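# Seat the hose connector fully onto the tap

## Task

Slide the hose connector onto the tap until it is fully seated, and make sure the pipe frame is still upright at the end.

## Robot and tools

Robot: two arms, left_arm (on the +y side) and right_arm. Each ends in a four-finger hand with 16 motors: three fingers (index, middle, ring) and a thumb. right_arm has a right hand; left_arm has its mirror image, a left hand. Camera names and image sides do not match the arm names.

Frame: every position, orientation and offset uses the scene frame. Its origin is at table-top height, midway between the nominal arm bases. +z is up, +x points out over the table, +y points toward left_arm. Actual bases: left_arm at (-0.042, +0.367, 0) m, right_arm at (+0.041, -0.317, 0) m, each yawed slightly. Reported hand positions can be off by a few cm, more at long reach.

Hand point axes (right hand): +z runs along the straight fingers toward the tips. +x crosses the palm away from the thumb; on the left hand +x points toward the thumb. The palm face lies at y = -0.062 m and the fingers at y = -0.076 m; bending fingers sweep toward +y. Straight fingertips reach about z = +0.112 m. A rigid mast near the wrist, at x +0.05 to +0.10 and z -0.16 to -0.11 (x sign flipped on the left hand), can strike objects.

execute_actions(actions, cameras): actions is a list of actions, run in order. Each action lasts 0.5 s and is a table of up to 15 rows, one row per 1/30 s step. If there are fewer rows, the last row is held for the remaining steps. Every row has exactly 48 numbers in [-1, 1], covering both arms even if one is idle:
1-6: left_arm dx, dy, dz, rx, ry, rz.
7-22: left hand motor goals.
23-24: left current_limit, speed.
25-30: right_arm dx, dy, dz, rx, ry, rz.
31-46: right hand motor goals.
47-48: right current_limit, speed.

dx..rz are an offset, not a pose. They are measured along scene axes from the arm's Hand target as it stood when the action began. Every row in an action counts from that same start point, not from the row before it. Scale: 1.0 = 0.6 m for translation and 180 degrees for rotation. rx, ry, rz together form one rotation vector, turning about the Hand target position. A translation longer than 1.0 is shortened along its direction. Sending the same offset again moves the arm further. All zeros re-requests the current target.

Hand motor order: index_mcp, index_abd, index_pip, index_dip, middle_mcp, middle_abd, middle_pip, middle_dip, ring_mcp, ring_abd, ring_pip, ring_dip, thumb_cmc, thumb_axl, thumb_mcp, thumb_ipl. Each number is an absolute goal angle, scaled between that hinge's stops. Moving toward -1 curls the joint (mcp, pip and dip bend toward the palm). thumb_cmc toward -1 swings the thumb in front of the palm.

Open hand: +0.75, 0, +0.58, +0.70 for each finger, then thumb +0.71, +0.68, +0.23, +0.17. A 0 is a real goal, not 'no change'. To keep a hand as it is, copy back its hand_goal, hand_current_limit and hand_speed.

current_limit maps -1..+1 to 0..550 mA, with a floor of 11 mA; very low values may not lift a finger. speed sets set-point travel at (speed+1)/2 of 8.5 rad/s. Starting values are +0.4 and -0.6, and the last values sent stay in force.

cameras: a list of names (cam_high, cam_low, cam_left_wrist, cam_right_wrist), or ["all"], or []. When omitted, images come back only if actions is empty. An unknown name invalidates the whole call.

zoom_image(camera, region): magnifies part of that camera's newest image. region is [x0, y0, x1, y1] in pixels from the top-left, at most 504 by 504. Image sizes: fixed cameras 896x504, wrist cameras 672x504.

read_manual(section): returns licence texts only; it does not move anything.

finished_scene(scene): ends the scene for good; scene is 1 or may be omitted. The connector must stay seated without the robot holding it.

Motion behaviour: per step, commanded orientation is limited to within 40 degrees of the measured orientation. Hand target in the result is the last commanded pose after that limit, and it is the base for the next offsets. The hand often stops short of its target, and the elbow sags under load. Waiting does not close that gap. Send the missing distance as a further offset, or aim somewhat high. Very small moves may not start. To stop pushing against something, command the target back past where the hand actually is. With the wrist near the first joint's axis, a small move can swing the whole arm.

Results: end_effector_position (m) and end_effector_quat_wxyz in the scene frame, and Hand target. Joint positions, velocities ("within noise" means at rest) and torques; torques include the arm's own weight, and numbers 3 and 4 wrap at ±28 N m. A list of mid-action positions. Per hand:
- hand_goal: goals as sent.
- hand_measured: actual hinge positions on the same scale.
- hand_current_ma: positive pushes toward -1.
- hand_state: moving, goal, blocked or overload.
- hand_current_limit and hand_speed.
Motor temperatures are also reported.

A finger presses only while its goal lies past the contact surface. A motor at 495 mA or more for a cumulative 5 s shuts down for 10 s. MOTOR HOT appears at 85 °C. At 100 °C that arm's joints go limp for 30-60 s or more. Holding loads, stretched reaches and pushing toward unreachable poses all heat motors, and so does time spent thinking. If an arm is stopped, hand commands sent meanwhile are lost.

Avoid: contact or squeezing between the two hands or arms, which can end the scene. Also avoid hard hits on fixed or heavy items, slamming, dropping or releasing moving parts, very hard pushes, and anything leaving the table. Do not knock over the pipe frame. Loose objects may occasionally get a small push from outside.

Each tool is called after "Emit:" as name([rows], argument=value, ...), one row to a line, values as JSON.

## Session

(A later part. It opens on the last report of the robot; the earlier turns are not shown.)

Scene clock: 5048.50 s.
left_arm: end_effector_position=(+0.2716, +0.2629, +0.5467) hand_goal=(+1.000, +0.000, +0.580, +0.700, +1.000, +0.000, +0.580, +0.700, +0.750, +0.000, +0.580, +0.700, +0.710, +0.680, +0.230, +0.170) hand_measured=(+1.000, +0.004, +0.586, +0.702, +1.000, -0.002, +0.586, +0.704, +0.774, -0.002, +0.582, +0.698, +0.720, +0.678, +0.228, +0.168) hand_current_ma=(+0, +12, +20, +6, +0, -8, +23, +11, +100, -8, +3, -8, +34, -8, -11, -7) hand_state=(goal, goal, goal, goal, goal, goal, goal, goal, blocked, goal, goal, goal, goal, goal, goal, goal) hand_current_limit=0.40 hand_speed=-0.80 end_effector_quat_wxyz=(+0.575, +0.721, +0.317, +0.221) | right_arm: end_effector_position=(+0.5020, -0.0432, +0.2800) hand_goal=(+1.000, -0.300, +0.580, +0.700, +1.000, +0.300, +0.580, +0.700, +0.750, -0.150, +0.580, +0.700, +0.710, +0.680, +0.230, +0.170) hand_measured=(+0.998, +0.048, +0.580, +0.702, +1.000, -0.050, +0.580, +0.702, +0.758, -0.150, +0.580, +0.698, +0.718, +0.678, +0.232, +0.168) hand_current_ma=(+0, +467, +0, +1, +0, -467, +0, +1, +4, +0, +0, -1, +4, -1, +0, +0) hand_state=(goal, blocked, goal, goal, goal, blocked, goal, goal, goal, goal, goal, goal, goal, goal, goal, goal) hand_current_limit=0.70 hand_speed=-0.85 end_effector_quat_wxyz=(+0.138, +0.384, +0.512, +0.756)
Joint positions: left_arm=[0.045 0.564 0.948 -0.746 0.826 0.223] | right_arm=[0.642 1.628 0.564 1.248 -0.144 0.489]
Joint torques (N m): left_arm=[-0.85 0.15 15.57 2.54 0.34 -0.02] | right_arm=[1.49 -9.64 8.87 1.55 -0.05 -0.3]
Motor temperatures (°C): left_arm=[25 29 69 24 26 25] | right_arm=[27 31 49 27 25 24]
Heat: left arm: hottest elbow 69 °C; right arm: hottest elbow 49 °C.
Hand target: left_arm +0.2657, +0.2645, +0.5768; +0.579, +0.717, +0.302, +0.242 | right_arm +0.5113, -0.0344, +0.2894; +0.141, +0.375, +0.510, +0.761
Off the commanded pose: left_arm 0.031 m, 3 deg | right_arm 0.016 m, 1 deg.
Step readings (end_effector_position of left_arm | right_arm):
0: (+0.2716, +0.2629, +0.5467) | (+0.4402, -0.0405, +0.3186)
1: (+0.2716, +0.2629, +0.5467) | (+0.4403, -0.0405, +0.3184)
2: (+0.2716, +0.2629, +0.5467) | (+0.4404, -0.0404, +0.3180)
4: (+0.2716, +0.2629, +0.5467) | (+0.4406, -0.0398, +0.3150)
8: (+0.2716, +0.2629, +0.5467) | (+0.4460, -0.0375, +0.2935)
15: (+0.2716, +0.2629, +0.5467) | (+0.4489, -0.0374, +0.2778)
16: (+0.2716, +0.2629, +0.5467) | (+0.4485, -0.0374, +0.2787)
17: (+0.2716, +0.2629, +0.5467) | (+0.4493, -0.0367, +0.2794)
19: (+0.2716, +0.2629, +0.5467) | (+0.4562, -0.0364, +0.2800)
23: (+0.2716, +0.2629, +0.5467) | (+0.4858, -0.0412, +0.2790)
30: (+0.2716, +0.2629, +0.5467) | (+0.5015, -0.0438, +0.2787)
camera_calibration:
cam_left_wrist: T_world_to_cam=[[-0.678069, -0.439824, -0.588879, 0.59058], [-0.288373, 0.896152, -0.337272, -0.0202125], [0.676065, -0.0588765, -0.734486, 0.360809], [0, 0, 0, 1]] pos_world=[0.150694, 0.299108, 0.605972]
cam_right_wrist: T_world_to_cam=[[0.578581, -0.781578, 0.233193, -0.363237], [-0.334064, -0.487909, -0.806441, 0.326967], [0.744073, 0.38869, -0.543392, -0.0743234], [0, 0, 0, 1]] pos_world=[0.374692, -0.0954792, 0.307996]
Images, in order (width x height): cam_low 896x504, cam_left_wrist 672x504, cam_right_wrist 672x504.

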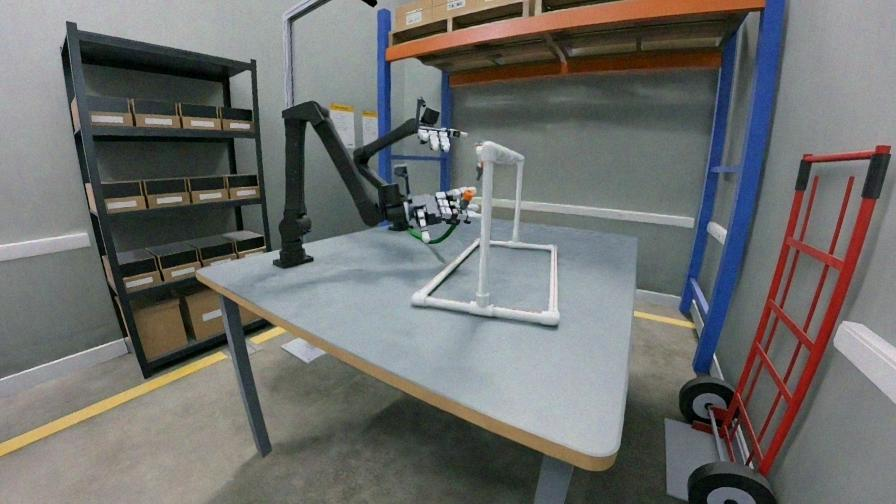

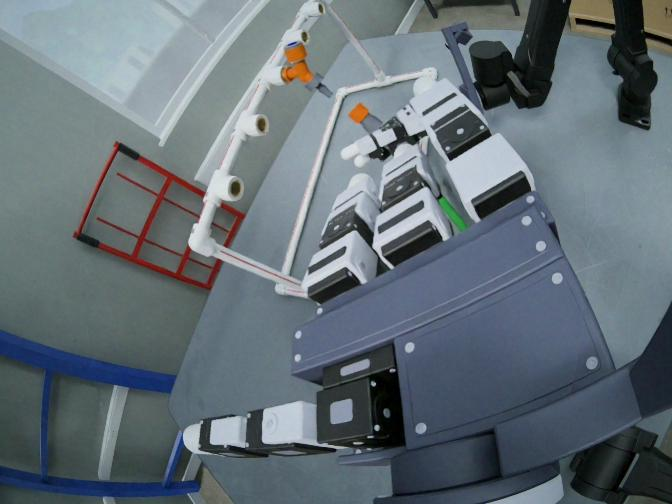

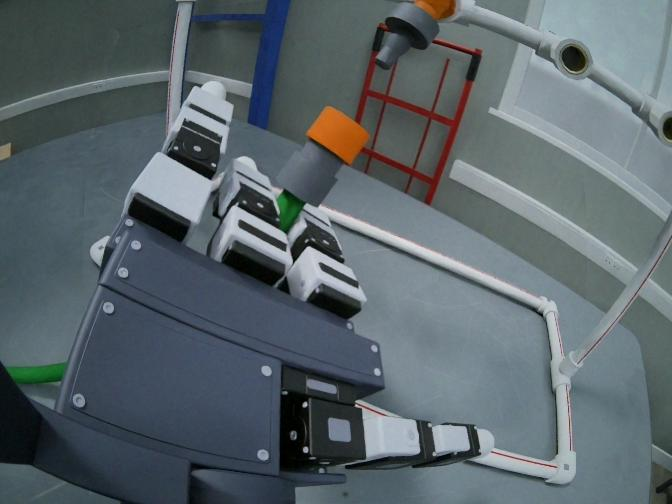

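Emit:
execute_actions([
  [[0,0,0,0,0,0, 1,0.0,0.58,0.7, 1,0.0,0.58,0.7, 0.75,0.0,0.58,0.7, 0.71,0.68,0.23,0.17, 0.4,-0.8, 0.029,0.006,0.045,0,0,0, 1,-0.3,0.58,0.7, 1,0.3,0.58,0.7, 0.75,-0.15,0.58,0.7, 0.71,0.68,0.23,0.17, 0.7,-0.85]],
], cameras=["cam_right_wrist","cam_left_wrist"])

Emit:
zoom_image(camera="cam_left_wrist", region=[300, 60, 400, 140])

Emit:
zoom_image(camera="cam_right_wrist", region=[260, 0, 420, 220])

Scene clock: 5208.97 s.
left_arm: end_effector_position=(+0.2716, +0.2629, +0.5467) hand_goal=(+1.000, +0.000, +0.580, +0.700, +1.000, +0.000, +0.580, +0.700, +0.750, +0.000, +0.580, +0.700, +0.710, +0.680, +0.230, +0.170) hand_measured=(+1.000, +0.004, +0.586, +0.702, +1.000, -0.002, +0.586, +0.704, +0.774, -0.002, +0.582, +0.698, +0.720, +0.678, +0.228, +0.168) hand_current_ma=(+0, +12, +20, +6, +0, -8, +23, +11, +100, -8, +3, -8, +34, -8, -11, -7) hand_state=(goal, goal, goal, goal, goal, goal, goal, goal, blocked, goal, goal, goal, goal, goal, goal, goal) hand_current_limit=0.40 hand_speed=-0.80 end_effector_quat_wxyz=(+0.575, +0.721, +0.317, +0.221) | right_arm: end_effector_position=(+0.5189, -0.0316, +0.2898) hand_goal=(+1.000, -0.300, +0.580, +0.700, +1.000, +0.300, +0.580, +0.700, +0.750, -0.150, +0.580, +0.700, +0.710, +0.680, +0.230, +0.170) hand_measured=(+0.998, +0.048, +0.580, +0.702, +1.000, -0.050, +0.580, +0.702, +0.758, -0.150, +0.580, +0.698, +0.718, +0.678, +0.232, +0.168) hand_current_ma=(+0, +468, +0, +1, +0, -467, +0, +1, +4, +0, +0, -1, +4, -1, +0, +0) hand_state=(goal, blocked, goal, goal, goal, blocked, goal, goal, goal, goal, goal, goal, goal, goal, goal, goal) hand_current_limit=0.70 hand_speed=-0.85 end_effector_quat_wxyz=(+0.130, +0.389, +0.523, +0.747)
Joint positions: left_arm=[0.045 0.564 0.948 -0.746 0.826 0.223] | right_arm=[0.637 1.605 0.619 1.139 -0.162 0.492]
Joint torques (N m): left_arm=[-0.79 0.15 15.57 2.54 0.34 -0.02] | right_arm=[-0.03 -11.93 9.73 1.69 -0.01 -0.29]
Motor temperatures (°C): left_arm=[25 29 71 24 26 25] | right_arm=[27 33 51 27 25 24]
Heat: left arm: hottest elbow 71 °C; right arm: hottest elbow 51 °C.
Hand target: left_arm +0.2657, +0.2645, +0.5768; +0.579, +0.717, +0.302, +0.242 | right_arm +0.5288, -0.0309, +0.3165; +0.141, +0.375, +0.510, +0.761
Off the commanded pose: left_arm 0.031 m, 3 deg | right_arm 0.028 m, 3 deg.
Step readings (end_effector_position of left_arm | right_arm):
0: (+0.2716, +0.2629, +0.5467) | (+0.5020, -0.0432, +0.2800)
1: (+0.2716, +0.2629, +0.5467) | (+0.5022, -0.0431, +0.2799)
2: (+0.2716, +0.2629, +0.5467) | (+0.5034, -0.0417, +0.2790)
4: (+0.2716, +0.2629, +0.5467) | (+0.5082, -0.0376, +0.2775)
8: (+0.2716, +0.2629, +0.5467) | (+0.5170, -0.0332, +0.2820)
15: (+0.2716, +0.2629, +0.5467) | (+0.5186, -0.0318, +0.2905)
camera_calibration:
cam_left_wrist: T_world_to_cam=[[-0.678069, -0.439824, -0.588879, 0.59058], [-0.288373, 0.896152, -0.337272, -0.0202125], [0.676065, -0.0588765, -0.734486, 0.360809], [0, 0, 0, 1]] pos_world=[0.150694, 0.299108, 0.605972]
cam_right_wrist: T_world_to_cam=[[0.59457, -0.769922, 0.231748, -0.373689], [-0.348319, -0.50642, -0.788805, 0.347917], [0.72468, 0.388278, -0.56928, -0.0685448], [0, 0, 0, 1]] pos_world=[0.393043, -0.084905, 0.322019]
Images, in order (width x height): cam_left_wrist 672x504, cam_right_wrist 672x504.

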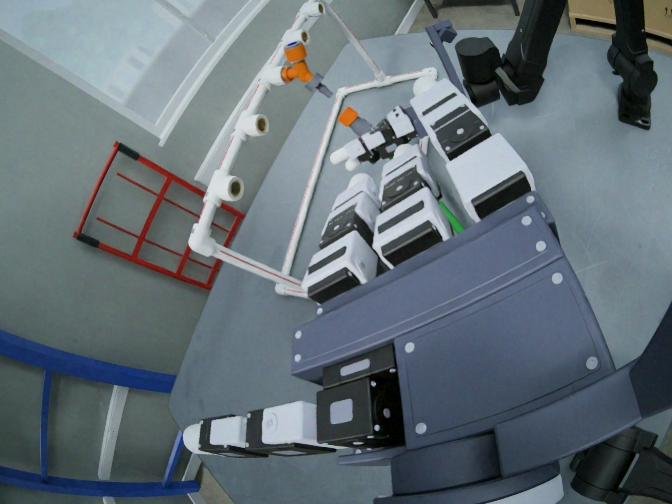

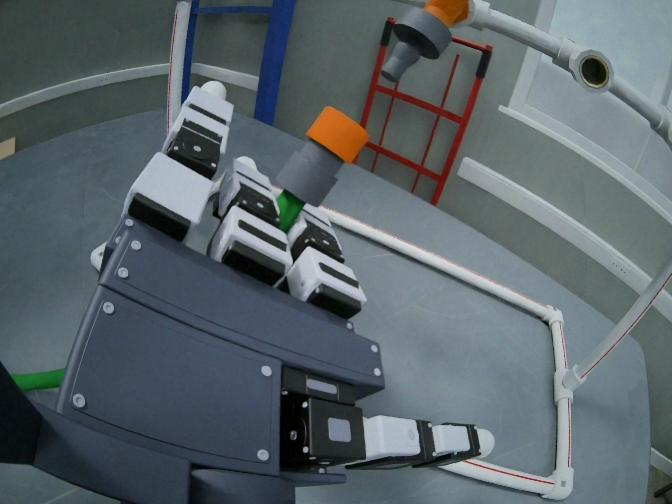

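Scaled by 5.040 from the camera's 672x504 image, which has a finer 960x720 frame.

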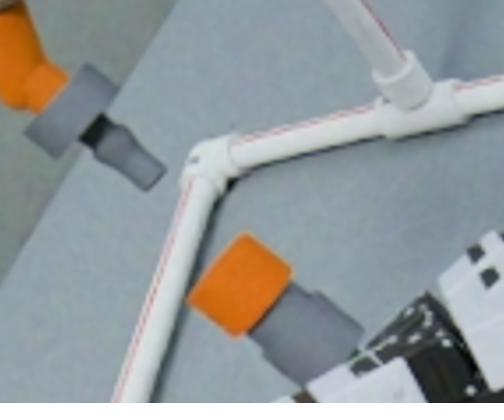

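Scaled by 2.291 from the camera's 672x504 image, which has a finer 960x720 frame.

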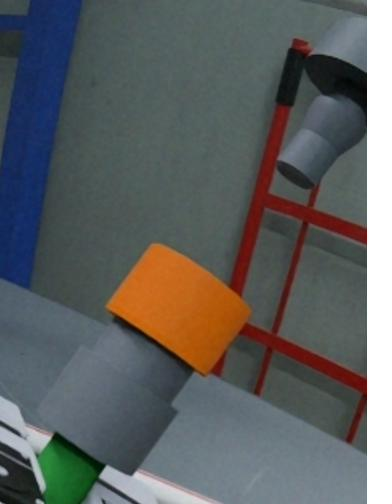

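Emit:
execute_actions([
  [[0,0,0,0,0,0, 1,0.0,0.58,0.7, 1,0.0,0.58,0.7, 0.75,0.0,0.58,0.7, 0.71,0.68,0.23,0.17, 0.4,-0.8, 0.0055,-0.024,0.03,0,0,0, 1,-0.3,0.58,0.7, 1,0.3,0.58,0.7, 0.75,-0.15,0.58,0.7, 0.71,0.68,0.23,0.17, 0.7,-0.85]],
], cameras=["cam_right_wrist","cam_left_wrist"])

Emit:
zoom_image(camera="cam_left_wrist", region=[300, 60, 400, 140])

Emit:
zoom_image(camera="cam_right_wrist", region=[260, 0, 420, 220])

Scene clock: 5256.27 s.
left_arm: end_effector_position=(+0.2716, +0.2629, +0.5467) hand_goal=(+1.000, +0.000, +0.580, +0.700, +1.000, +0.000, +0.580, +0.700, +0.750, +0.000, +0.580, +0.700, +0.710, +0.680, +0.230, +0.170) hand_measured=(+1.000, +0.004, +0.586, +0.702, +1.000, -0.002, +0.586, +0.704, +0.774, -0.002, +0.582, +0.698, +0.720, +0.678, +0.228, +0.168) hand_current_ma=(+0, +12, +20, +6, +0, -8, +23, +11, +100, -8, +3, -8, +34, -8, -11, -7) hand_state=(goal, goal, goal, goal, goal, goal, goal, goal, blocked, goal, goal, goal, goal, goal, goal, goal) hand_current_limit=0.40 hand_speed=-0.80 end_effector_quat_wxyz=(+0.575, +0.721, +0.317, +0.221) | right_arm: end_effector_position=(+0.5236, -0.0473, +0.3088) hand_goal=(+1.000, -0.300, +0.580, +0.700, +1.000, +0.300, +0.580, +0.700, +0.750, -0.150, +0.580, +0.700, +0.710, +0.680, +0.230, +0.170) hand_measured=(+0.998, +0.048, +0.580, +0.702, +1.000, -0.050, +0.580, +0.702, +0.758, -0.150, +0.580, +0.698, +0.718, +0.678, +0.232, +0.168) hand_current_ma=(-1, +467, +0, +1, +0, -467, +0, +1, +4, +0, +0, -1, +4, -1, +0, +0) hand_state=(goal, blocked, goal, goal, goal, blocked, goal, goal, goal, goal, goal, goal, goal, goal, goal, goal) hand_current_limit=0.70 hand_speed=-0.85 end_effector_quat_wxyz=(+0.133, +0.389, +0.522, +0.748)
Joint positions: left_arm=[0.045 0.564 0.948 -0.746 0.826 0.223] | right_arm=[0.598 1.543 0.619 1.081 -0.195 0.496]
Joint torques (N m): left_arm=[-0.85 0.21 15.53 2.55 0.34 -0.02] | right_arm=[0.56 -10.81 10.21 1.68 -0.03 -0.28]
Motor temperatures (°C): left_arm=[25 29 71 24 26 25] | right_arm=[27 34 49 27 25 24]
Heat: left arm: hottest elbow 71 °C; right arm: hottest elbow 49 °C.
Hand target: left_arm +0.2657, +0.2645, +0.5768; +0.579, +0.717, +0.302, +0.242 | right_arm +0.5321, -0.0453, +0.3344; +0.141, +0.375, +0.510, +0.761
Off the commanded pose: left_arm 0.031 m, 3 deg | right_arm 0.027 m, 3 deg.
Step readings (end_effector_position of left_arm | right_arm):
0: (+0.2716, +0.2629, +0.5467) | (+0.5189, -0.0316, +0.2898)
1: (+0.2716, +0.2629, +0.5467) | (+0.5189, -0.0313, +0.2897)
2: (+0.2716, +0.2629, +0.5467) | (+0.5191, -0.0311, +0.2895)
4: (+0.2716, +0.2629, +0.5467) | (+0.5206, -0.0324, +0.2903)
8: (+0.2716, +0.2629, +0.5467) | (+0.5231, -0.0415, +0.3006)
15: (+0.2716, +0.2629, +0.5467) | (+0.5234, -0.0475, +0.3095)
camera_calibration:
cam_left_wrist: T_world_to_cam=[[-0.678069, -0.439824, -0.588879, 0.59058], [-0.288373, 0.896152, -0.337272, -0.0202125], [0.676065, -0.0588765, -0.734486, 0.360809], [0, 0, 0, 1]] pos_world=[0.150694, 0.299108, 0.605972]
cam_right_wrist: T_world_to_cam=[[0.58942, -0.773389, 0.233351, -0.39098], [-0.348212, -0.503887, -0.790472, 0.357132], [0.728925, 0.384664, -0.566305, -0.0583298], [0, 0, 0, 1]] pos_world=[0.397327, -0.099988, 0.340506]
Images, in order (width x height): cam_left_wrist 672x504, cam_right_wrist 672x504.

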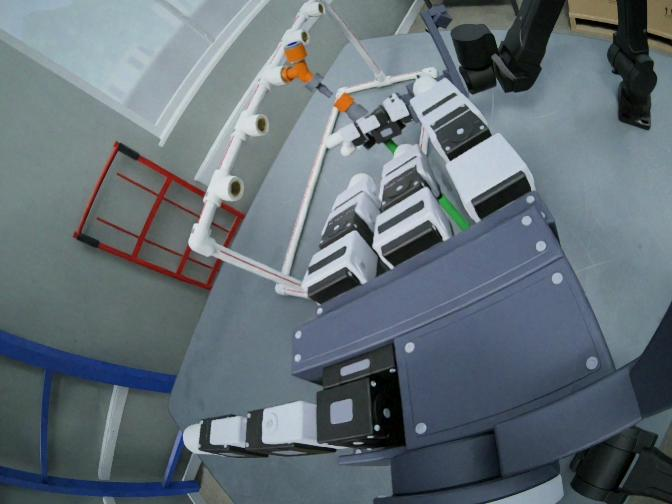

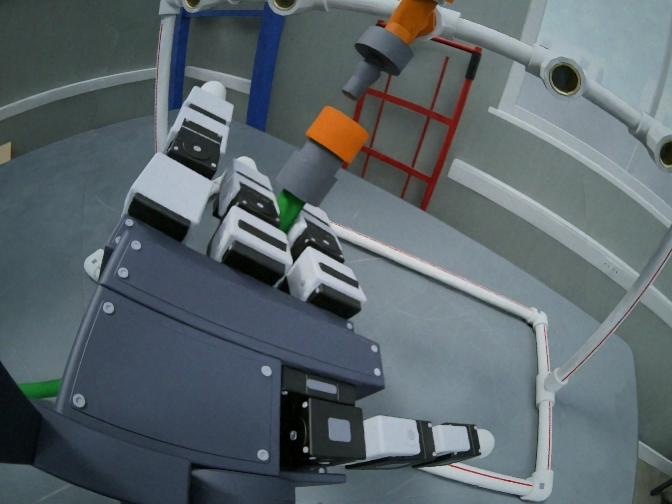

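Scaled by 5.040 from the camera's 672x504 image, which has a finer 960x720 frame.

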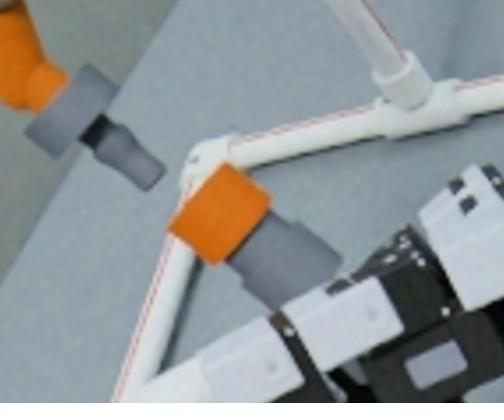

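Scaled by 2.291 from the camera's 672x504 image, which has a finer 960x720 frame.

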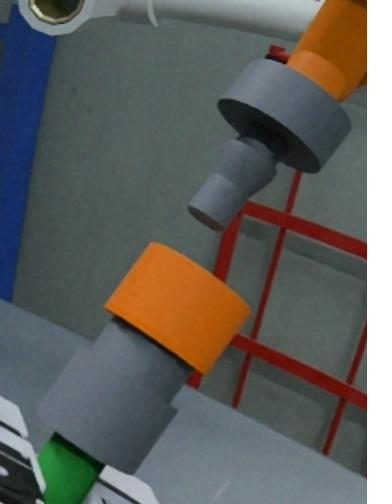

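Emit:
execute_actions([
  [[0,0,0,0,0,0, 1,0.0,0.58,0.7, 1,0.0,0.58,0.7, 0.75,0.0,0.58,0.7, 0.71,0.68,0.23,0.17, 0.4,-0.8, -0.005,0.014,0.003,0,0,0, 1,-0.3,0.58,0.7, 1,0.3,0.58,0.7, 0.75,-0.15,0.58,0.7, 0.71,0.68,0.23,0.17, 0.7,-0.85]],
], cameras=["cam_right_wrist","cam_left_wrist"])

Emit:
zoom_image(camera="cam_left_wrist", region=[300, 60, 400, 140])

Emit:
zoom_image(camera="cam_right_wrist", region=[260, 0, 420, 220])

Scene clock: 5305.30 s.
left_arm: end_effector_position=(+0.2716, +0.2629, +0.5467) hand_goal=(+1.000, +0.000, +0.580, +0.700, +1.000, +0.000, +0.580, +0.700, +0.750, +0.000, +0.580, +0.700, +0.710, +0.680, +0.230, +0.170) hand_measured=(+1.000, +0.004, +0.586, +0.702, +1.000, -0.002, +0.586, +0.704, +0.774, -0.002, +0.582, +0.698, +0.720, +0.678, +0.228, +0.168) hand_current_ma=(+0, +12, +20, +6, +0, -8, +23, +11, +100, -8, +3, -8, +34, -8, -11, -7) hand_state=(goal, goal, goal, goal, goal, goal, goal, goal, blocked, goal, goal, goal, goal, goal, goal, goal) hand_current_limit=0.40 hand_speed=-0.80 end_effector_quat_wxyz=(+0.575, +0.721, +0.317, +0.221) | right_arm: end_effector_position=(+0.5237, -0.0466, +0.3070) hand_goal=(+1.000, -0.300, +0.580, +0.700, +1.000, +0.300, +0.580, +0.700, +0.750, -0.150, +0.580, +0.700, +0.710, +0.680, +0.230, +0.170) hand_measured=(+0.996, +0.048, +0.580, +0.702, +1.000, -0.050, +0.580, +0.702, +0.758, -0.150, +0.580, +0.698, +0.718, +0.678, +0.232, +0.168) hand_current_ma=(-1, +468, +0, +1, +0, -467, +0, +1, +4, +0, +0, -1, +4, -1, +0, +0) hand_state=(goal, blocked, goal, goal, goal, blocked, goal, goal, goal, goal, goal, goal, goal, goal, goal, goal) hand_current_limit=0.70 hand_speed=-0.85 end_effector_quat_wxyz=(+0.135, +0.395, +0.521, +0.745)
Joint positions: left_arm=[0.045 0.564 0.948 -0.746 0.826 0.223] | right_arm=[0.605 1.543 0.619 1.074 -0.177 0.496]
Joint torques (N m): left_arm=[-0.85 0.15 15.56 2.55 0.34 -0.02] | right_arm=[1.96 -10.7 10.8 1.63 0.12 -0.32]
Motor temperatures (°C): left_arm=[25 29 72 24 26 25] | right_arm=[26 33 50 27 25 24]
Heat: left arm: hottest elbow 72 °C; right arm: hottest elbow 50 °C.
Hand target: left_arm +0.2657, +0.2645, +0.5768; +0.579, +0.717, +0.302, +0.242 | right_arm +0.5292, -0.0369, +0.3362; +0.141, +0.375, +0.510, +0.761
Off the commanded pose: left_arm 0.031 m, 3 deg | right_arm 0.031 m, 3 deg.
Step readings (end_effector_position of left_arm | right_arm):
0: (+0.2716, +0.2629, +0.5467) | (+0.5236, -0.0473, +0.3088)
1: (+0.2716, +0.2629, +0.5467) | (+0.5236, -0.0473, +0.3088)
2: (+0.2716, +0.2629, +0.5467) | (+0.5238, -0.0475, +0.3086)
4: (+0.2716, +0.2629, +0.5467) | (+0.5243, -0.0483, +0.3080)
8: (+0.2716, +0.2629, +0.5467) | (+0.5242, -0.0475, +0.3071)
15: (+0.2716, +0.2629, +0.5467) | (+0.5237, -0.0466, +0.3070)
camera_calibration:
cam_left_wrist: T_world_to_cam=[[-0.678069, -0.439824, -0.588879, 0.59058], [-0.288373, 0.896152, -0.337272, -0.0202125], [0.676065, -0.0588765, -0.734486, 0.360809], [0, 0, 0, 1]] pos_world=[0.150694, 0.299108, 0.605972]
cam_right_wrist: T_world_to_cam=[[0.582731, -0.779415, 0.230078, -0.385841], [-0.359678, -0.501235, -0.787017, 0.361161], [0.728736, 0.375865, -0.572424, -0.0581371], [0, 0, 0, 1]] pos_world=[0.39711, -0.097852, 0.339734]
Images, in order (width x height): cam_left_wrist 672x504, cam_right_wrist 672x504.

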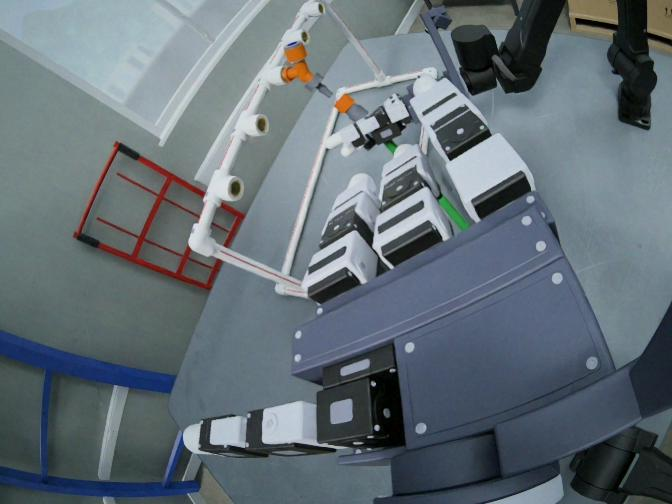

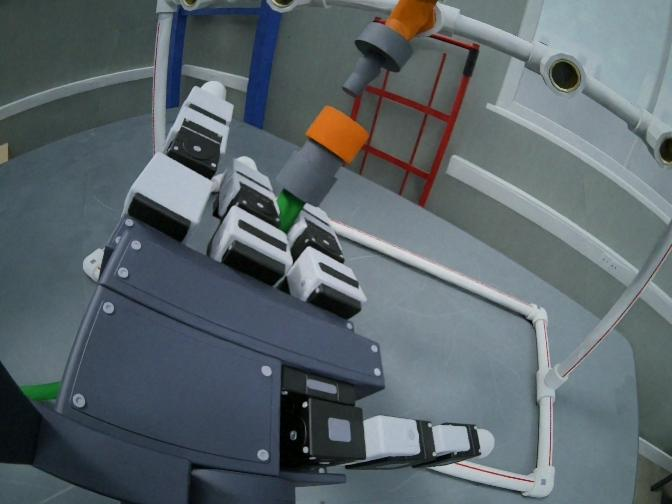

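Scaled by 5.040 from the camera's 672x504 image, which has a finer 960x720 frame.

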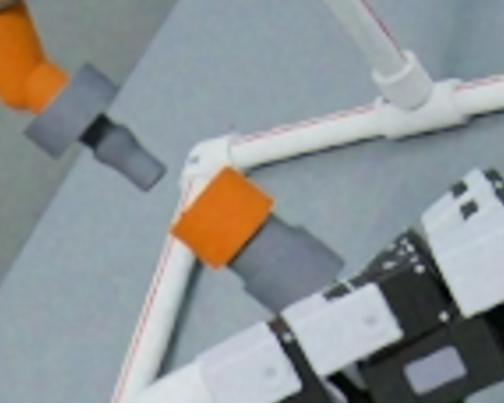

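Scaled by 2.291 from the camera's 672x504 image, which has a finer 960x720 frame.

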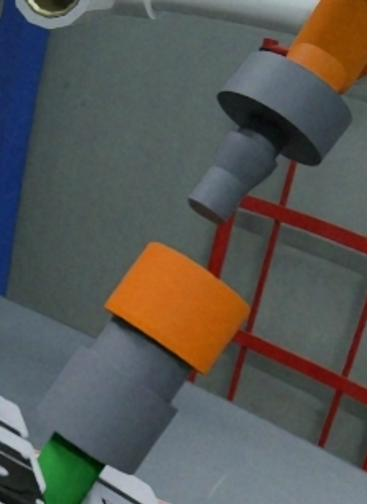

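Emit:
execute_actions([
  [[0,0,0,0,0,0, 1,0.0,0.58,0.7, 1,0.0,0.58,0.7, 0.75,0.0,0.58,0.7, 0.71,0.68,0.23,0.17, 0.4,-0.8, -0.001,0.008,0.003,0,0,0, 1,-0.3,0.58,0.7, 1,0.3,0.58,0.7, 0.75,-0.15,0.58,0.7, 0.71,0.68,0.23,0.17, 0.7,-0.85]],
], cameras=["cam_right_wrist","cam_left_wrist"])

Emit:
zoom_image(camera="cam_left_wrist", region=[300, 60, 400, 140])

Emit:
zoom_image(camera="cam_right_wrist", region=[260, 0, 420, 220])

Scene clock: 5317.80 s.
left_arm: end_effector_position=(+0.2716, +0.2629, +0.5467) hand_goal=(+1.000, +0.000, +0.580, +0.700, +1.000, +0.000, +0.580, +0.700, +0.750, +0.000, +0.580, +0.700, +0.710, +0.680, +0.230, +0.170) hand_measured=(+1.000, +0.004, +0.586, +0.702, +1.000, -0.002, +0.586, +0.704, +0.774, -0.002, +0.582, +0.698, +0.720, +0.678, +0.228, +0.168) hand_current_ma=(+0, +12, +20, +6, +0, -8, +23, +11, +100, -8, +3, -8, +34, -8, -11, -7) hand_state=(goal, goal, goal, goal, goal, goal, goal, goal, blocked, goal, goal, goal, goal, goal, goal, goal) hand_current_limit=0.40 hand_speed=-0.80 end_effector_quat_wxyz=(+0.575, +0.721, +0.317, +0.221) | right_arm: end_effector_position=(+0.5241, -0.0415, +0.3105) hand_goal=(+1.000, -0.300, +0.580, +0.700, +1.000, +0.300, +0.580, +0.700, +0.750, -0.150, +0.580, +0.700, +0.710, +0.680, +0.230, +0.170) hand_measured=(+0.996, +0.048, +0.580, +0.702, +1.000, -0.050, +0.580, +0.702, +0.758, -0.150, +0.580, +0.698, +0.718, +0.678, +0.232, +0.168) hand_current_ma=(-1, +467, +0, +1, +0, -467, +0, +1, +4, +0, +0, -1, +4, -1, +0, +0) hand_state=(goal, blocked, goal, goal, goal, blocked, goal, goal, goal, goal, goal, goal, goal, goal, goal, goal) hand_current_limit=0.70 hand_speed=-0.85 end_effector_quat_wxyz=(+0.135, +0.394, +0.519, +0.746)
Joint positions: left_arm=[0.045 0.564 0.948 -0.746 0.826 0.223] | right_arm=[0.616 1.543 0.63 1.066 -0.166 0.496]
Joint torques (N m): left_arm=[-0.79 0.21 15.56 2.56 0.34 -0.02] | right_arm=[1.67 -11.05 10.56 1.69 0.06 -0.34]
Motor temperatures (°C): left_arm=[25 29 72 24 26 25] | right_arm=[26 33 50 27 25 24]
Heat: left arm: hottest elbow 72 °C; right arm: hottest elbow 50 °C.
Hand target: left_arm +0.2657, +0.2645, +0.5768; +0.579, +0.717, +0.302, +0.242 | right_arm +0.5285, -0.0320, +0.3380; +0.141, +0.375, +0.510, +0.761
Off the commanded pose: left_arm 0.031 m, 3 deg | right_arm 0.029 m, 3 deg.
Step readings (end_effector_position of left_arm | right_arm):
0: (+0.2716, +0.2629, +0.5467) | (+0.5237, -0.0466, +0.3070)
1: (+0.2716, +0.2629, +0.5467) | (+0.5237, -0.0466, +0.3070)
2: (+0.2716, +0.2629, +0.5467) | (+0.5239, -0.0465, +0.3071)
4: (+0.2716, +0.2629, +0.5467) | (+0.5243, -0.0459, +0.3075)
8: (+0.2716, +0.2629, +0.5467) | (+0.5240, -0.0427, +0.3096)
15: (+0.2716, +0.2629, +0.5467) | (+0.5241, -0.0415, +0.3106)
camera_calibration:
cam_left_wrist: T_world_to_cam=[[-0.678069, -0.439824, -0.588879, 0.59058], [-0.288373, 0.896152, -0.337272, -0.0202125], [0.676065, -0.0588765, -0.734486, 0.360809], [0, 0, 0, 1]] pos_world=[0.150694, 0.299108, 0.605972]
cam_right_wrist: T_world_to_cam=[[0.582305, -0.78013, 0.228731, -0.382242], [-0.357728, -0.498529, -0.78962, 0.36649], [0.730035, 0.377976, -0.56937, -0.0598909], [0, 0, 0, 1]] pos_world=[0.397408, -0.0928558, 0.342718]
Images, in order (width x height): cam_left_wrist 672x504, cam_right_wrist 672x504.

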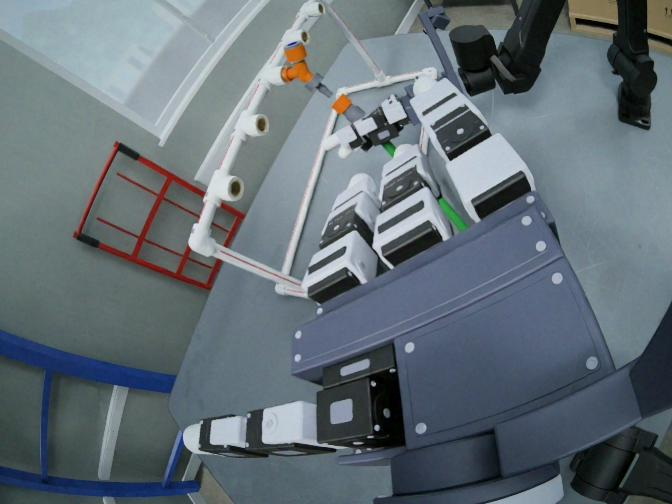

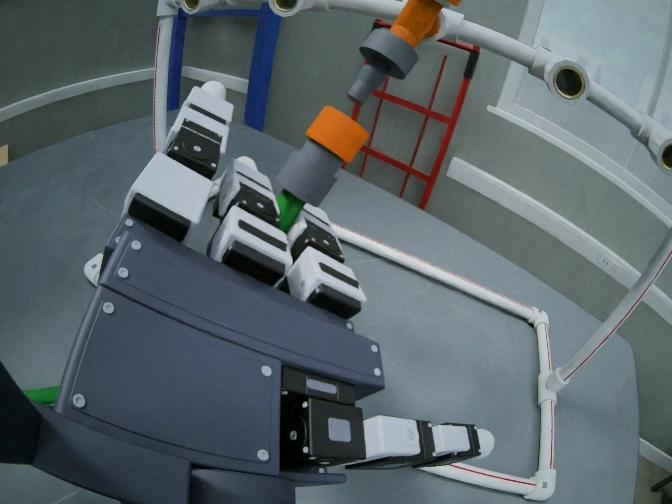

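Scaled by 5.040 from the camera's 672x504 image, which has a finer 960x720 frame.

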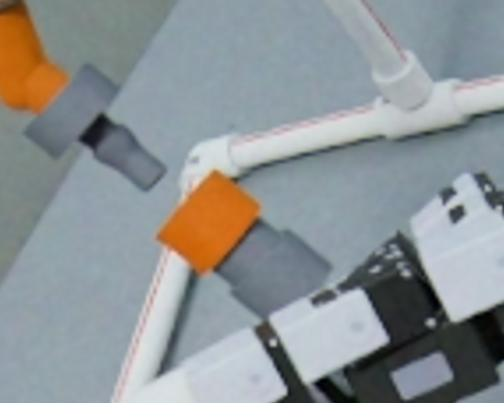

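Scaled by 2.291 from the camera's 672x504 image, which has a finer 960x720 frame.

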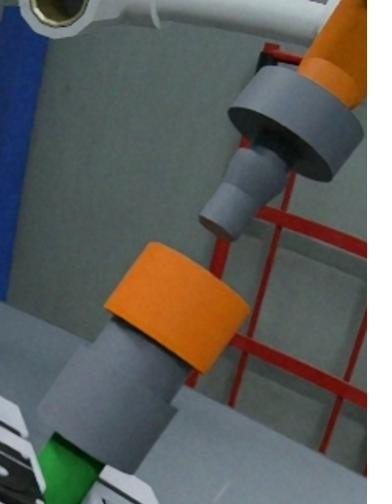

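Emit:
execute_actions([
  [[0,0,0,0,0,0, 1,0.0,0.58,0.7, 1,0.0,0.58,0.7, 0.75,0.0,0.58,0.7, 0.71,0.68,0.23,0.17, 0.4,-0.8, -0.009,0.003,0.013,0,0,0, 1,-0.3,0.58,0.7, 1,0.3,0.58,0.7, 0.75,-0.15,0.58,0.7, 0.71,0.68,0.23,0.17, 0.7,-0.85]],
], cameras=["cam_right_wrist","cam_left_wrist"])

Emit:
zoom_image(camera="cam_left_wrist", region=[300, 60, 400, 140])

Emit:
zoom_image(camera="cam_right_wrist", region=[260, 0, 420, 220])

Scene clock: 5349.53 s.
left_arm: end_effector_position=(+0.2716, +0.2629, +0.5467) hand_goal=(+1.000, +0.000, +0.580, +0.700, +1.000, +0.000, +0.580, +0.700, +0.750, +0.000, +0.580, +0.700, +0.710, +0.680, +0.230, +0.170) hand_measured=(+1.000, +0.004, +0.586, +0.702, +1.000, -0.002, +0.586, +0.704, +0.774, -0.002, +0.582, +0.698, +0.720, +0.678, +0.228, +0.168) hand_current_ma=(+0, +12, +20, +6, +0, -8, +23, +11, +100, -8, +3, -8, +34, -8, -11, -7) hand_state=(goal, goal, goal, goal, goal, goal, goal, goal, blocked, goal, goal, goal, goal, goal, goal, goal) hand_current_limit=0.40 hand_speed=-0.80 end_effector_quat_wxyz=(+0.575, +0.721, +0.317, +0.221) | right_arm: end_effector_position=(+0.5207, -0.0399, +0.3173) hand_goal=(+1.000, -0.300, +0.580, +0.700, +1.000, +0.300, +0.580, +0.700, +0.750, -0.150, +0.580, +0.700, +0.710, +0.680, +0.230, +0.170) hand_measured=(+0.996, +0.048, +0.580, +0.702, +1.000, -0.050, +0.580, +0.702, +0.758, -0.150, +0.580, +0.698, +0.718, +0.678, +0.232, +0.168) hand_current_ma=(-2, +467, +0, +1, +0, -467, +0, +1, +4, +0, +0, -1, +4, -1, +0, +0) hand_state=(goal, blocked, goal, goal, goal, blocked, goal, goal, goal, goal, goal, goal, goal, goal, goal, goal) hand_current_limit=0.70 hand_speed=-0.85 end_effector_quat_wxyz=(+0.135, +0.395, +0.518, +0.746)
Joint positions: left_arm=[0.045 0.564 0.948 -0.746 0.826 0.223] | right_arm=[0.625 1.519 0.63 1.041 -0.154 0.496]
Joint torques (N m): left_arm=[-0.79 0.15 15.56 2.55 0.34 -0.02] | right_arm=[1.9 -11.22 10.3 1.74 0.08 -0.34]
Motor temperatures (°C): left_arm=[25 29 72 24 26 25] | right_arm=[26 33 51 27 25 24]
Heat: left arm: hottest elbow 72 °C; right arm: hottest elbow 51 °C.
Hand target: left_arm +0.2657, +0.2645, +0.5768; +0.579, +0.717, +0.302, +0.242 | right_arm +0.5232, -0.0302, +0.3457; +0.141, +0.375, +0.510, +0.761
Off the commanded pose: left_arm 0.031 m, 3 deg | right_arm 0.030 m, 3 deg.
Step readings (end_effector_position of left_arm | right_arm):
0: (+0.2716, +0.2629, +0.5467) | (+0.5241, -0.0415, +0.3105)
1: (+0.2716, +0.2629, +0.5467) | (+0.5241, -0.0415, +0.3105)
2: (+0.2716, +0.2629, +0.5467) | (+0.5243, -0.0416, +0.3101)
4: (+0.2716, +0.2629, +0.5467) | (+0.5244, -0.0415, +0.3098)
8: (+0.2716, +0.2629, +0.5467) | (+0.5226, -0.0405, +0.3134)
15: (+0.2716, +0.2629, +0.5467) | (+0.5205, -0.0399, +0.3178)
camera_calibration:
cam_left_wrist: T_world_to_cam=[[-0.678069, -0.439824, -0.588879, 0.59058], [-0.288373, 0.896152, -0.337272, -0.0202125], [0.676065, -0.0588765, -0.734486, 0.360809], [0, 0, 0, 1]] pos_world=[0.150694, 0.299108, 0.605972]
cam_right_wrist: T_world_to_cam=[[0.581321, -0.781355, 0.227045, -0.379589], [-0.359865, -0.497153, -0.789516, 0.372633], [0.729769, 0.377257, -0.570188, -0.0537762], [0, 0, 0, 1]] pos_world=[0.394005, -0.0910511, 0.349721]
Images, in order (width x height): cam_left_wrist 672x504, cam_right_wrist 672x504.

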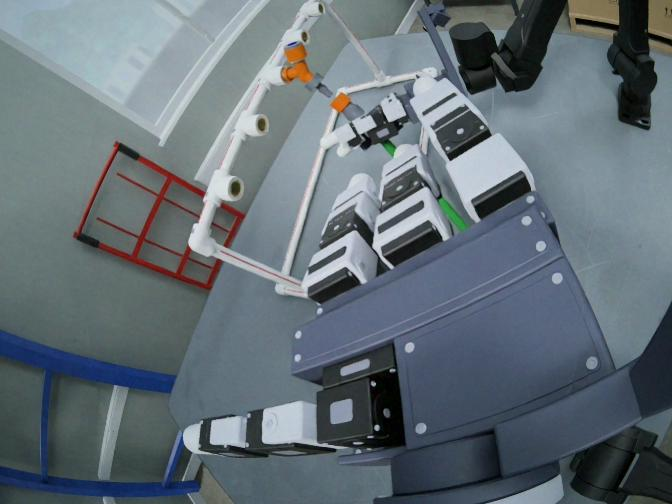

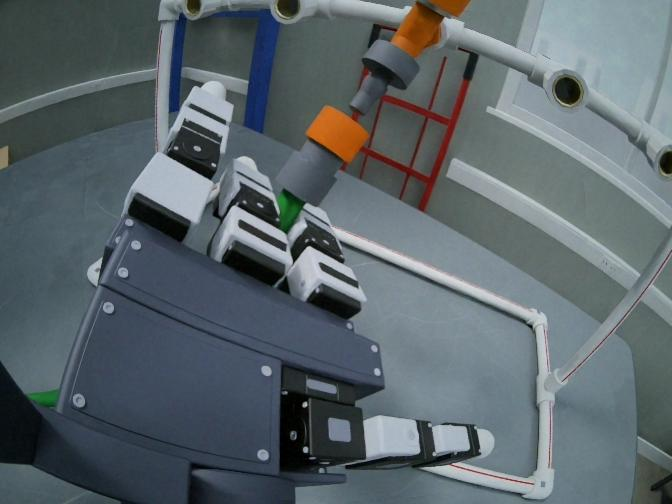

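Scaled by 5.040 from the camera's 672x504 image, which has a finer 960x720 frame.

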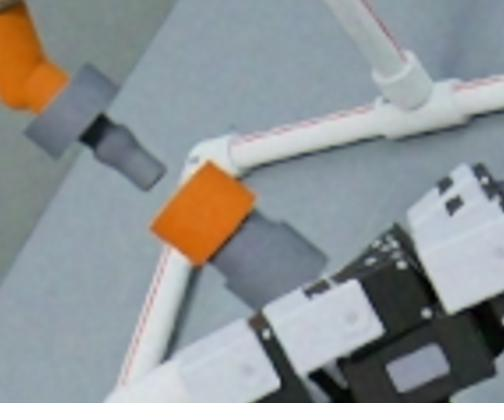

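Scaled by 2.291 from the camera's 672x504 image, which has a finer 960x720 frame.

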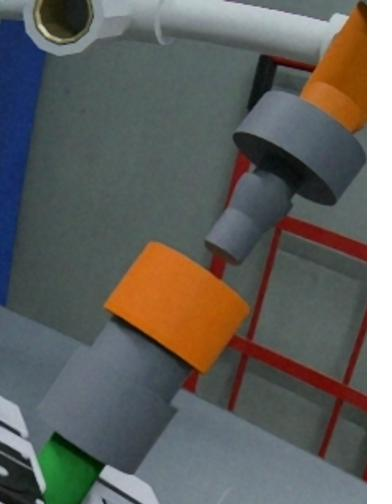

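Emit:
execute_actions([
  [[0,0,0,0,0,0, 1,0.0,0.58,0.7, 1,0.0,0.58,0.7, 0.75,0.0,0.58,0.7, 0.71,0.68,0.23,0.17, 0.4,-0.8, 0.009,-0.003,0.02,0,0,0, 1,-0.3,0.58,0.7, 1,0.3,0.58,0.7, 0.75,-0.15,0.58,0.7, 0.71,0.68,0.23,0.17, 0.7,-0.85]],
], cameras=["cam_right_wrist","cam_left_wrist"])

Emit:
zoom_image(camera="cam_left_wrist", region=[300, 60, 400, 140])

Emit:
zoom_image(camera="cam_right_wrist", region=[260, 0, 420, 220])

Scene clock: 5367.00 s.
left_arm: end_effector_position=(+0.2716, +0.2629, +0.5467) hand_goal=(+1.000, +0.000, +0.580, +0.700, +1.000, +0.000, +0.580, +0.700, +0.750, +0.000, +0.580, +0.700, +0.710, +0.680, +0.230, +0.170) hand_measured=(+1.000, +0.004, +0.586, +0.702, +1.000, -0.002, +0.586, +0.704, +0.774, -0.002, +0.582, +0.698, +0.720, +0.678, +0.228, +0.168) hand_current_ma=(+0, +12, +20, +6, +0, -8, +23, +11, +100, -8, +3, -8, +34, -8, -11, -7) hand_state=(goal, goal, goal, goal, goal, goal, goal, goal, blocked, goal, goal, goal, goal, goal, goal, goal) hand_current_limit=0.40 hand_speed=-0.80 end_effector_quat_wxyz=(+0.575, +0.721, +0.317, +0.221) | right_arm: end_effector_position=(+0.5224, -0.0369, +0.3252) hand_goal=(+1.000, -0.300, +0.580, +0.700, +1.000, +0.300, +0.580, +0.700, +0.750, -0.150, +0.580, +0.700, +0.710, +0.680, +0.230, +0.170) hand_measured=(+0.996, +0.048, +0.580, +0.702, +1.000, -0.050, +0.580, +0.702, +0.758, -0.150, +0.580, +0.698, +0.718, +0.678, +0.232, +0.168) hand_current_ma=(-2, +467, +0, +1, +0, -467, +0, +1, +4, +0, +0, -1, +4, -1, +0, +0) hand_state=(goal, blocked, goal, goal, goal, blocked, goal, goal, goal, goal, goal, goal, goal, goal, goal, goal) hand_current_limit=0.70 hand_speed=-0.85 end_effector_quat_wxyz=(+0.131, +0.395, +0.522, +0.744)
Joint positions: left_arm=[0.045 0.564 0.948 -0.746 0.826 0.223] | right_arm=[0.625 1.497 0.644 0.998 -0.163 0.496]
Joint torques (N m): left_arm=[-0.85 0.21 15.57 2.54 0.34 -0.02] | right_arm=[0.91 -11.16 11.1 1.5 -0.03 -0.34]
Motor temperatures (°C): left_arm=[25 29 72 24 26 25] | right_arm=[26 32 51 27 25 24]
Heat: left arm: hottest elbow 72 °C; right arm: hottest elbow 51 °C.
Hand target: left_arm +0.2657, +0.2645, +0.5768; +0.579, +0.717, +0.302, +0.242 | right_arm +0.5285, -0.0320, +0.3577; +0.141, +0.375, +0.510, +0.761
Off the commanded pose: left_arm 0.031 m, 3 deg | right_arm 0.033 m, 3 deg.
Step readings (end_effector_position of left_arm | right_arm):
0: (+0.2716, +0.2629, +0.5467) | (+0.5207, -0.0399, +0.3173)
1: (+0.2716, +0.2629, +0.5467) | (+0.5207, -0.0399, +0.3172)
2: (+0.2716, +0.2629, +0.5467) | (+0.5209, -0.0397, +0.3172)
4: (+0.2716, +0.2629, +0.5467) | (+0.5217, -0.0389, +0.3169)
8: (+0.2716, +0.2629, +0.5467) | (+0.5223, -0.0376, +0.3214)
15: (+0.2716, +0.2629, +0.5467) | (+0.5223, -0.0370, +0.3256)
camera_calibration:
cam_left_wrist: T_world_to_cam=[[-0.678069, -0.439824, -0.588879, 0.59058], [-0.288373, 0.896152, -0.337272, -0.0202125], [0.676065, -0.0588765, -0.734486, 0.360809], [0, 0, 0, 1]] pos_world=[0.150694, 0.299108, 0.605972]
cam_right_wrist: T_world_to_cam=[[0.589087, -0.775312, 0.227745, -0.384135], [-0.360223, -0.504244, -0.784842, 0.379388], [0.723337, 0.380302, -0.576329, -0.0461421], [0, 0, 0, 1]] pos_world=[0.396329, -0.0889726, 0.358651]
Images, in order (width x height): cam_left_wrist 672x504, cam_right_wrist 672x504.

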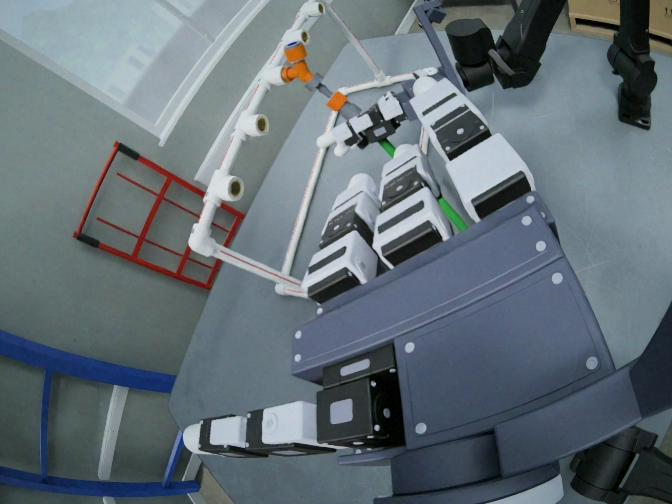

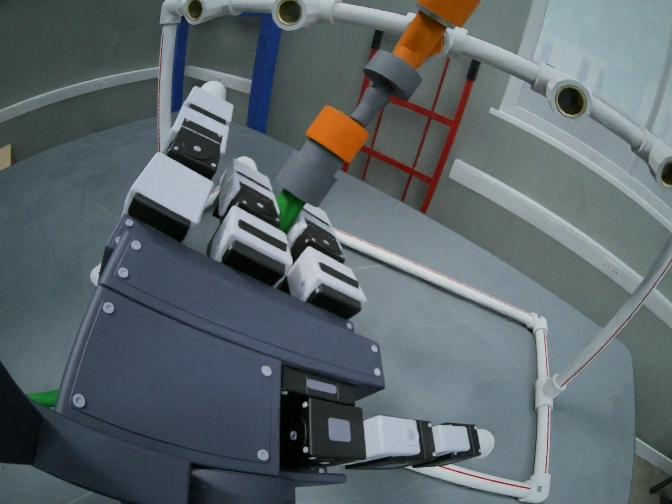

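Scaled by 5.040 from the camera's 672x504 image, which has a finer 960x720 frame.

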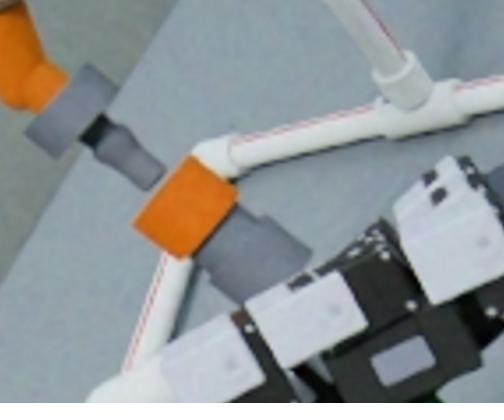

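Scaled by 2.291 from the camera's 672x504 image, which has a finer 960x720 frame.

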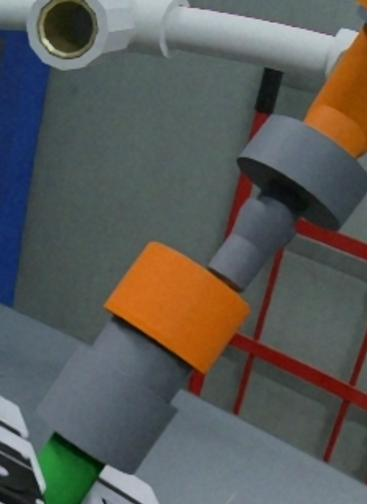

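Emit:
execute_actions([
  [[0,0,0,0,0,0, 1,0.0,0.58,0.7, 1,0.0,0.58,0.7, 0.75,0.0,0.58,0.7, 0.71,0.68,0.23,0.17, 0.4,-0.8, 0.002,-0.015,0.0,0,0,0, 1,-0.3,0.58,0.7, 1,0.3,0.58,0.7, 0.75,-0.15,0.58,0.7, 0.71,0.68,0.23,0.17, 0.7,-0.85]],
], cameras=["cam_right_wrist","cam_left_wrist"])

Emit:
zoom_image(camera="cam_left_wrist", region=[300, 60, 400, 140])

Emit:
zoom_image(camera="cam_right_wrist", region=[260, 0, 420, 220])

Scene clock: 5402.37 s.
left_arm: end_effector_position=(+0.2716, +0.2629, +0.5467) hand_goal=(+1.000, +0.000, +0.580, +0.700, +1.000, +0.000, +0.580, +0.700, +0.750, +0.000, +0.580, +0.700, +0.710, +0.680, +0.230, +0.170) hand_measured=(+1.000, +0.004, +0.586, +0.702, +1.000, -0.002, +0.586, +0.704, +0.774, -0.002, +0.582, +0.698, +0.720, +0.678, +0.228, +0.168) hand_current_ma=(+0, +12, +20, +6, +0, -8, +23, +11, +100, -8, +3, -8, +34, -8, -11, -7) hand_state=(goal, goal, goal, goal, goal, goal, goal, goal, blocked, goal, goal, goal, goal, goal, goal, goal) hand_current_limit=0.40 hand_speed=-0.80 end_effector_quat_wxyz=(+0.575, +0.721, +0.317, +0.221) | right_arm: end_effector_position=(+0.5239, -0.0401, +0.3271) hand_goal=(+1.000, -0.300, +0.580, +0.700, +1.000, +0.300, +0.580, +0.700, +0.750, -0.150, +0.580, +0.700, +0.710, +0.680, +0.230, +0.170) hand_measured=(+0.996, +0.048, +0.580, +0.702, +1.000, -0.050, +0.580, +0.702, +0.758, -0.150, +0.580, +0.698, +0.718, +0.678, +0.232, +0.168) hand_current_ma=(-2, +467, +0, +1, +0, -467, +0, +1, +4, +0, +0, -1, +4, -1, +0, +0) hand_state=(goal, blocked, goal, goal, goal, blocked, goal, goal, goal, goal, goal, goal, goal, goal, goal, goal) hand_current_limit=0.70 hand_speed=-0.85 end_effector_quat_wxyz=(+0.130, +0.391, +0.524, +0.745)
Joint positions: left_arm=[0.045 0.564 0.948 -0.746 0.826 0.223] | right_arm=[0.612 1.494 0.644 0.998 -0.183 0.496]
Joint torques (N m): left_arm=[-0.85 0.21 15.56 2.54 0.34 -0.02] | right_arm=[0.62 -11.46 10.36 1.77 -0.03 -0.29]
Motor temperatures (°C): left_arm=[25 29 73 24 26 25] | right_arm=[26 34 55 27 25 24]
Heat: left arm: hottest elbow 73 °C; right arm: hottest elbow 55 °C.
Hand target: left_arm +0.2657, +0.2645, +0.5768; +0.579, +0.717, +0.302, +0.242 | right_arm +0.5297, -0.0411, +0.3579; +0.141, +0.375, +0.510, +0.761
Off the commanded pose: left_arm 0.031 m, 3 deg | right_arm 0.031 m, 3 deg.
Step readings (end_effector_position of left_arm | right_arm):
0: (+0.2716, +0.2629, +0.5467) | (+0.5224, -0.0369, +0.3252)
1: (+0.2716, +0.2629, +0.5467) | (+0.5224, -0.0368, +0.3252)
2: (+0.2716, +0.2629, +0.5467) | (+0.5222, -0.0363, +0.3252)
4: (+0.2716, +0.2629, +0.5467) | (+0.5226, -0.0367, +0.3252)
8: (+0.2716, +0.2629, +0.5467) | (+0.5237, -0.0391, +0.3263)
15: (+0.2716, +0.2629, +0.5467) | (+0.5239, -0.0401, +0.3271)
camera_calibration:
cam_left_wrist: T_world_to_cam=[[-0.678069, -0.439824, -0.588879, 0.59058], [-0.288373, 0.896152, -0.337272, -0.0202125], [0.676065, -0.0588765, -0.734486, 0.360809], [0, 0, 0, 1]] pos_world=[0.150694, 0.299108, 0.605972]
cam_right_wrist: T_world_to_cam=[[0.593745, -0.770799, 0.230944, -0.391301], [-0.352914, -0.507388, -0.786136, 0.376313], [0.723131, 0.385261, -0.573285, -0.0456384], [0, 0, 0, 1]] pos_world=[0.398142, -0.0930954, 0.360038]
Images, in order (width x height): cam_left_wrist 672x504, cam_right_wrist 672x504.

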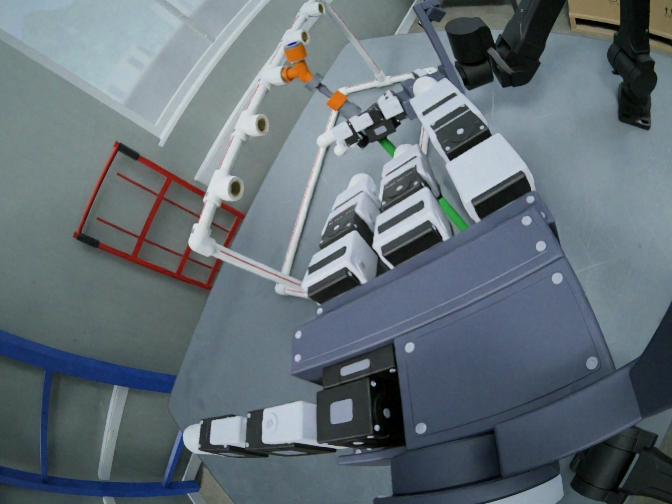

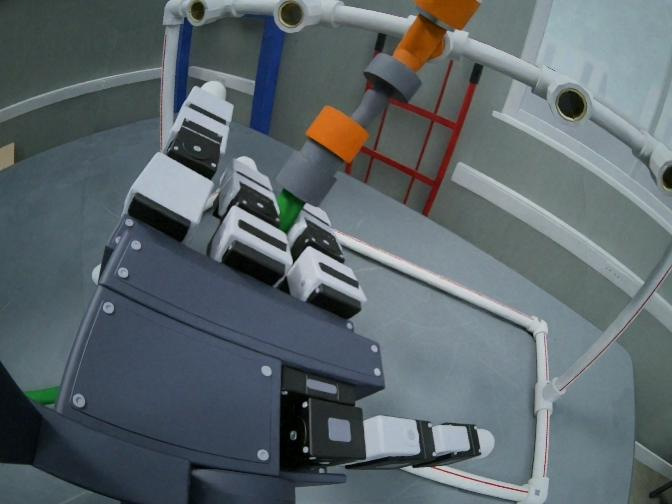

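Scaled by 5.040 from the camera's 672x504 image, which has a finer 960x720 frame.

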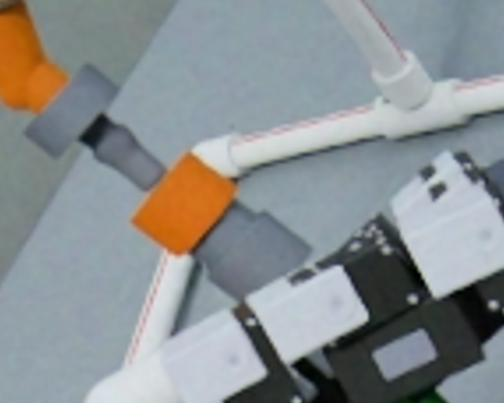

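Scaled by 2.291 from the camera's 672x504 image, which has a finer 960x720 frame.

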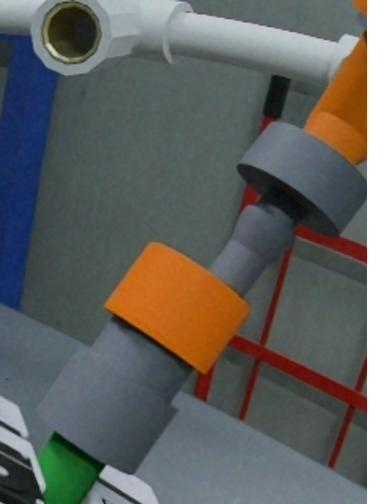

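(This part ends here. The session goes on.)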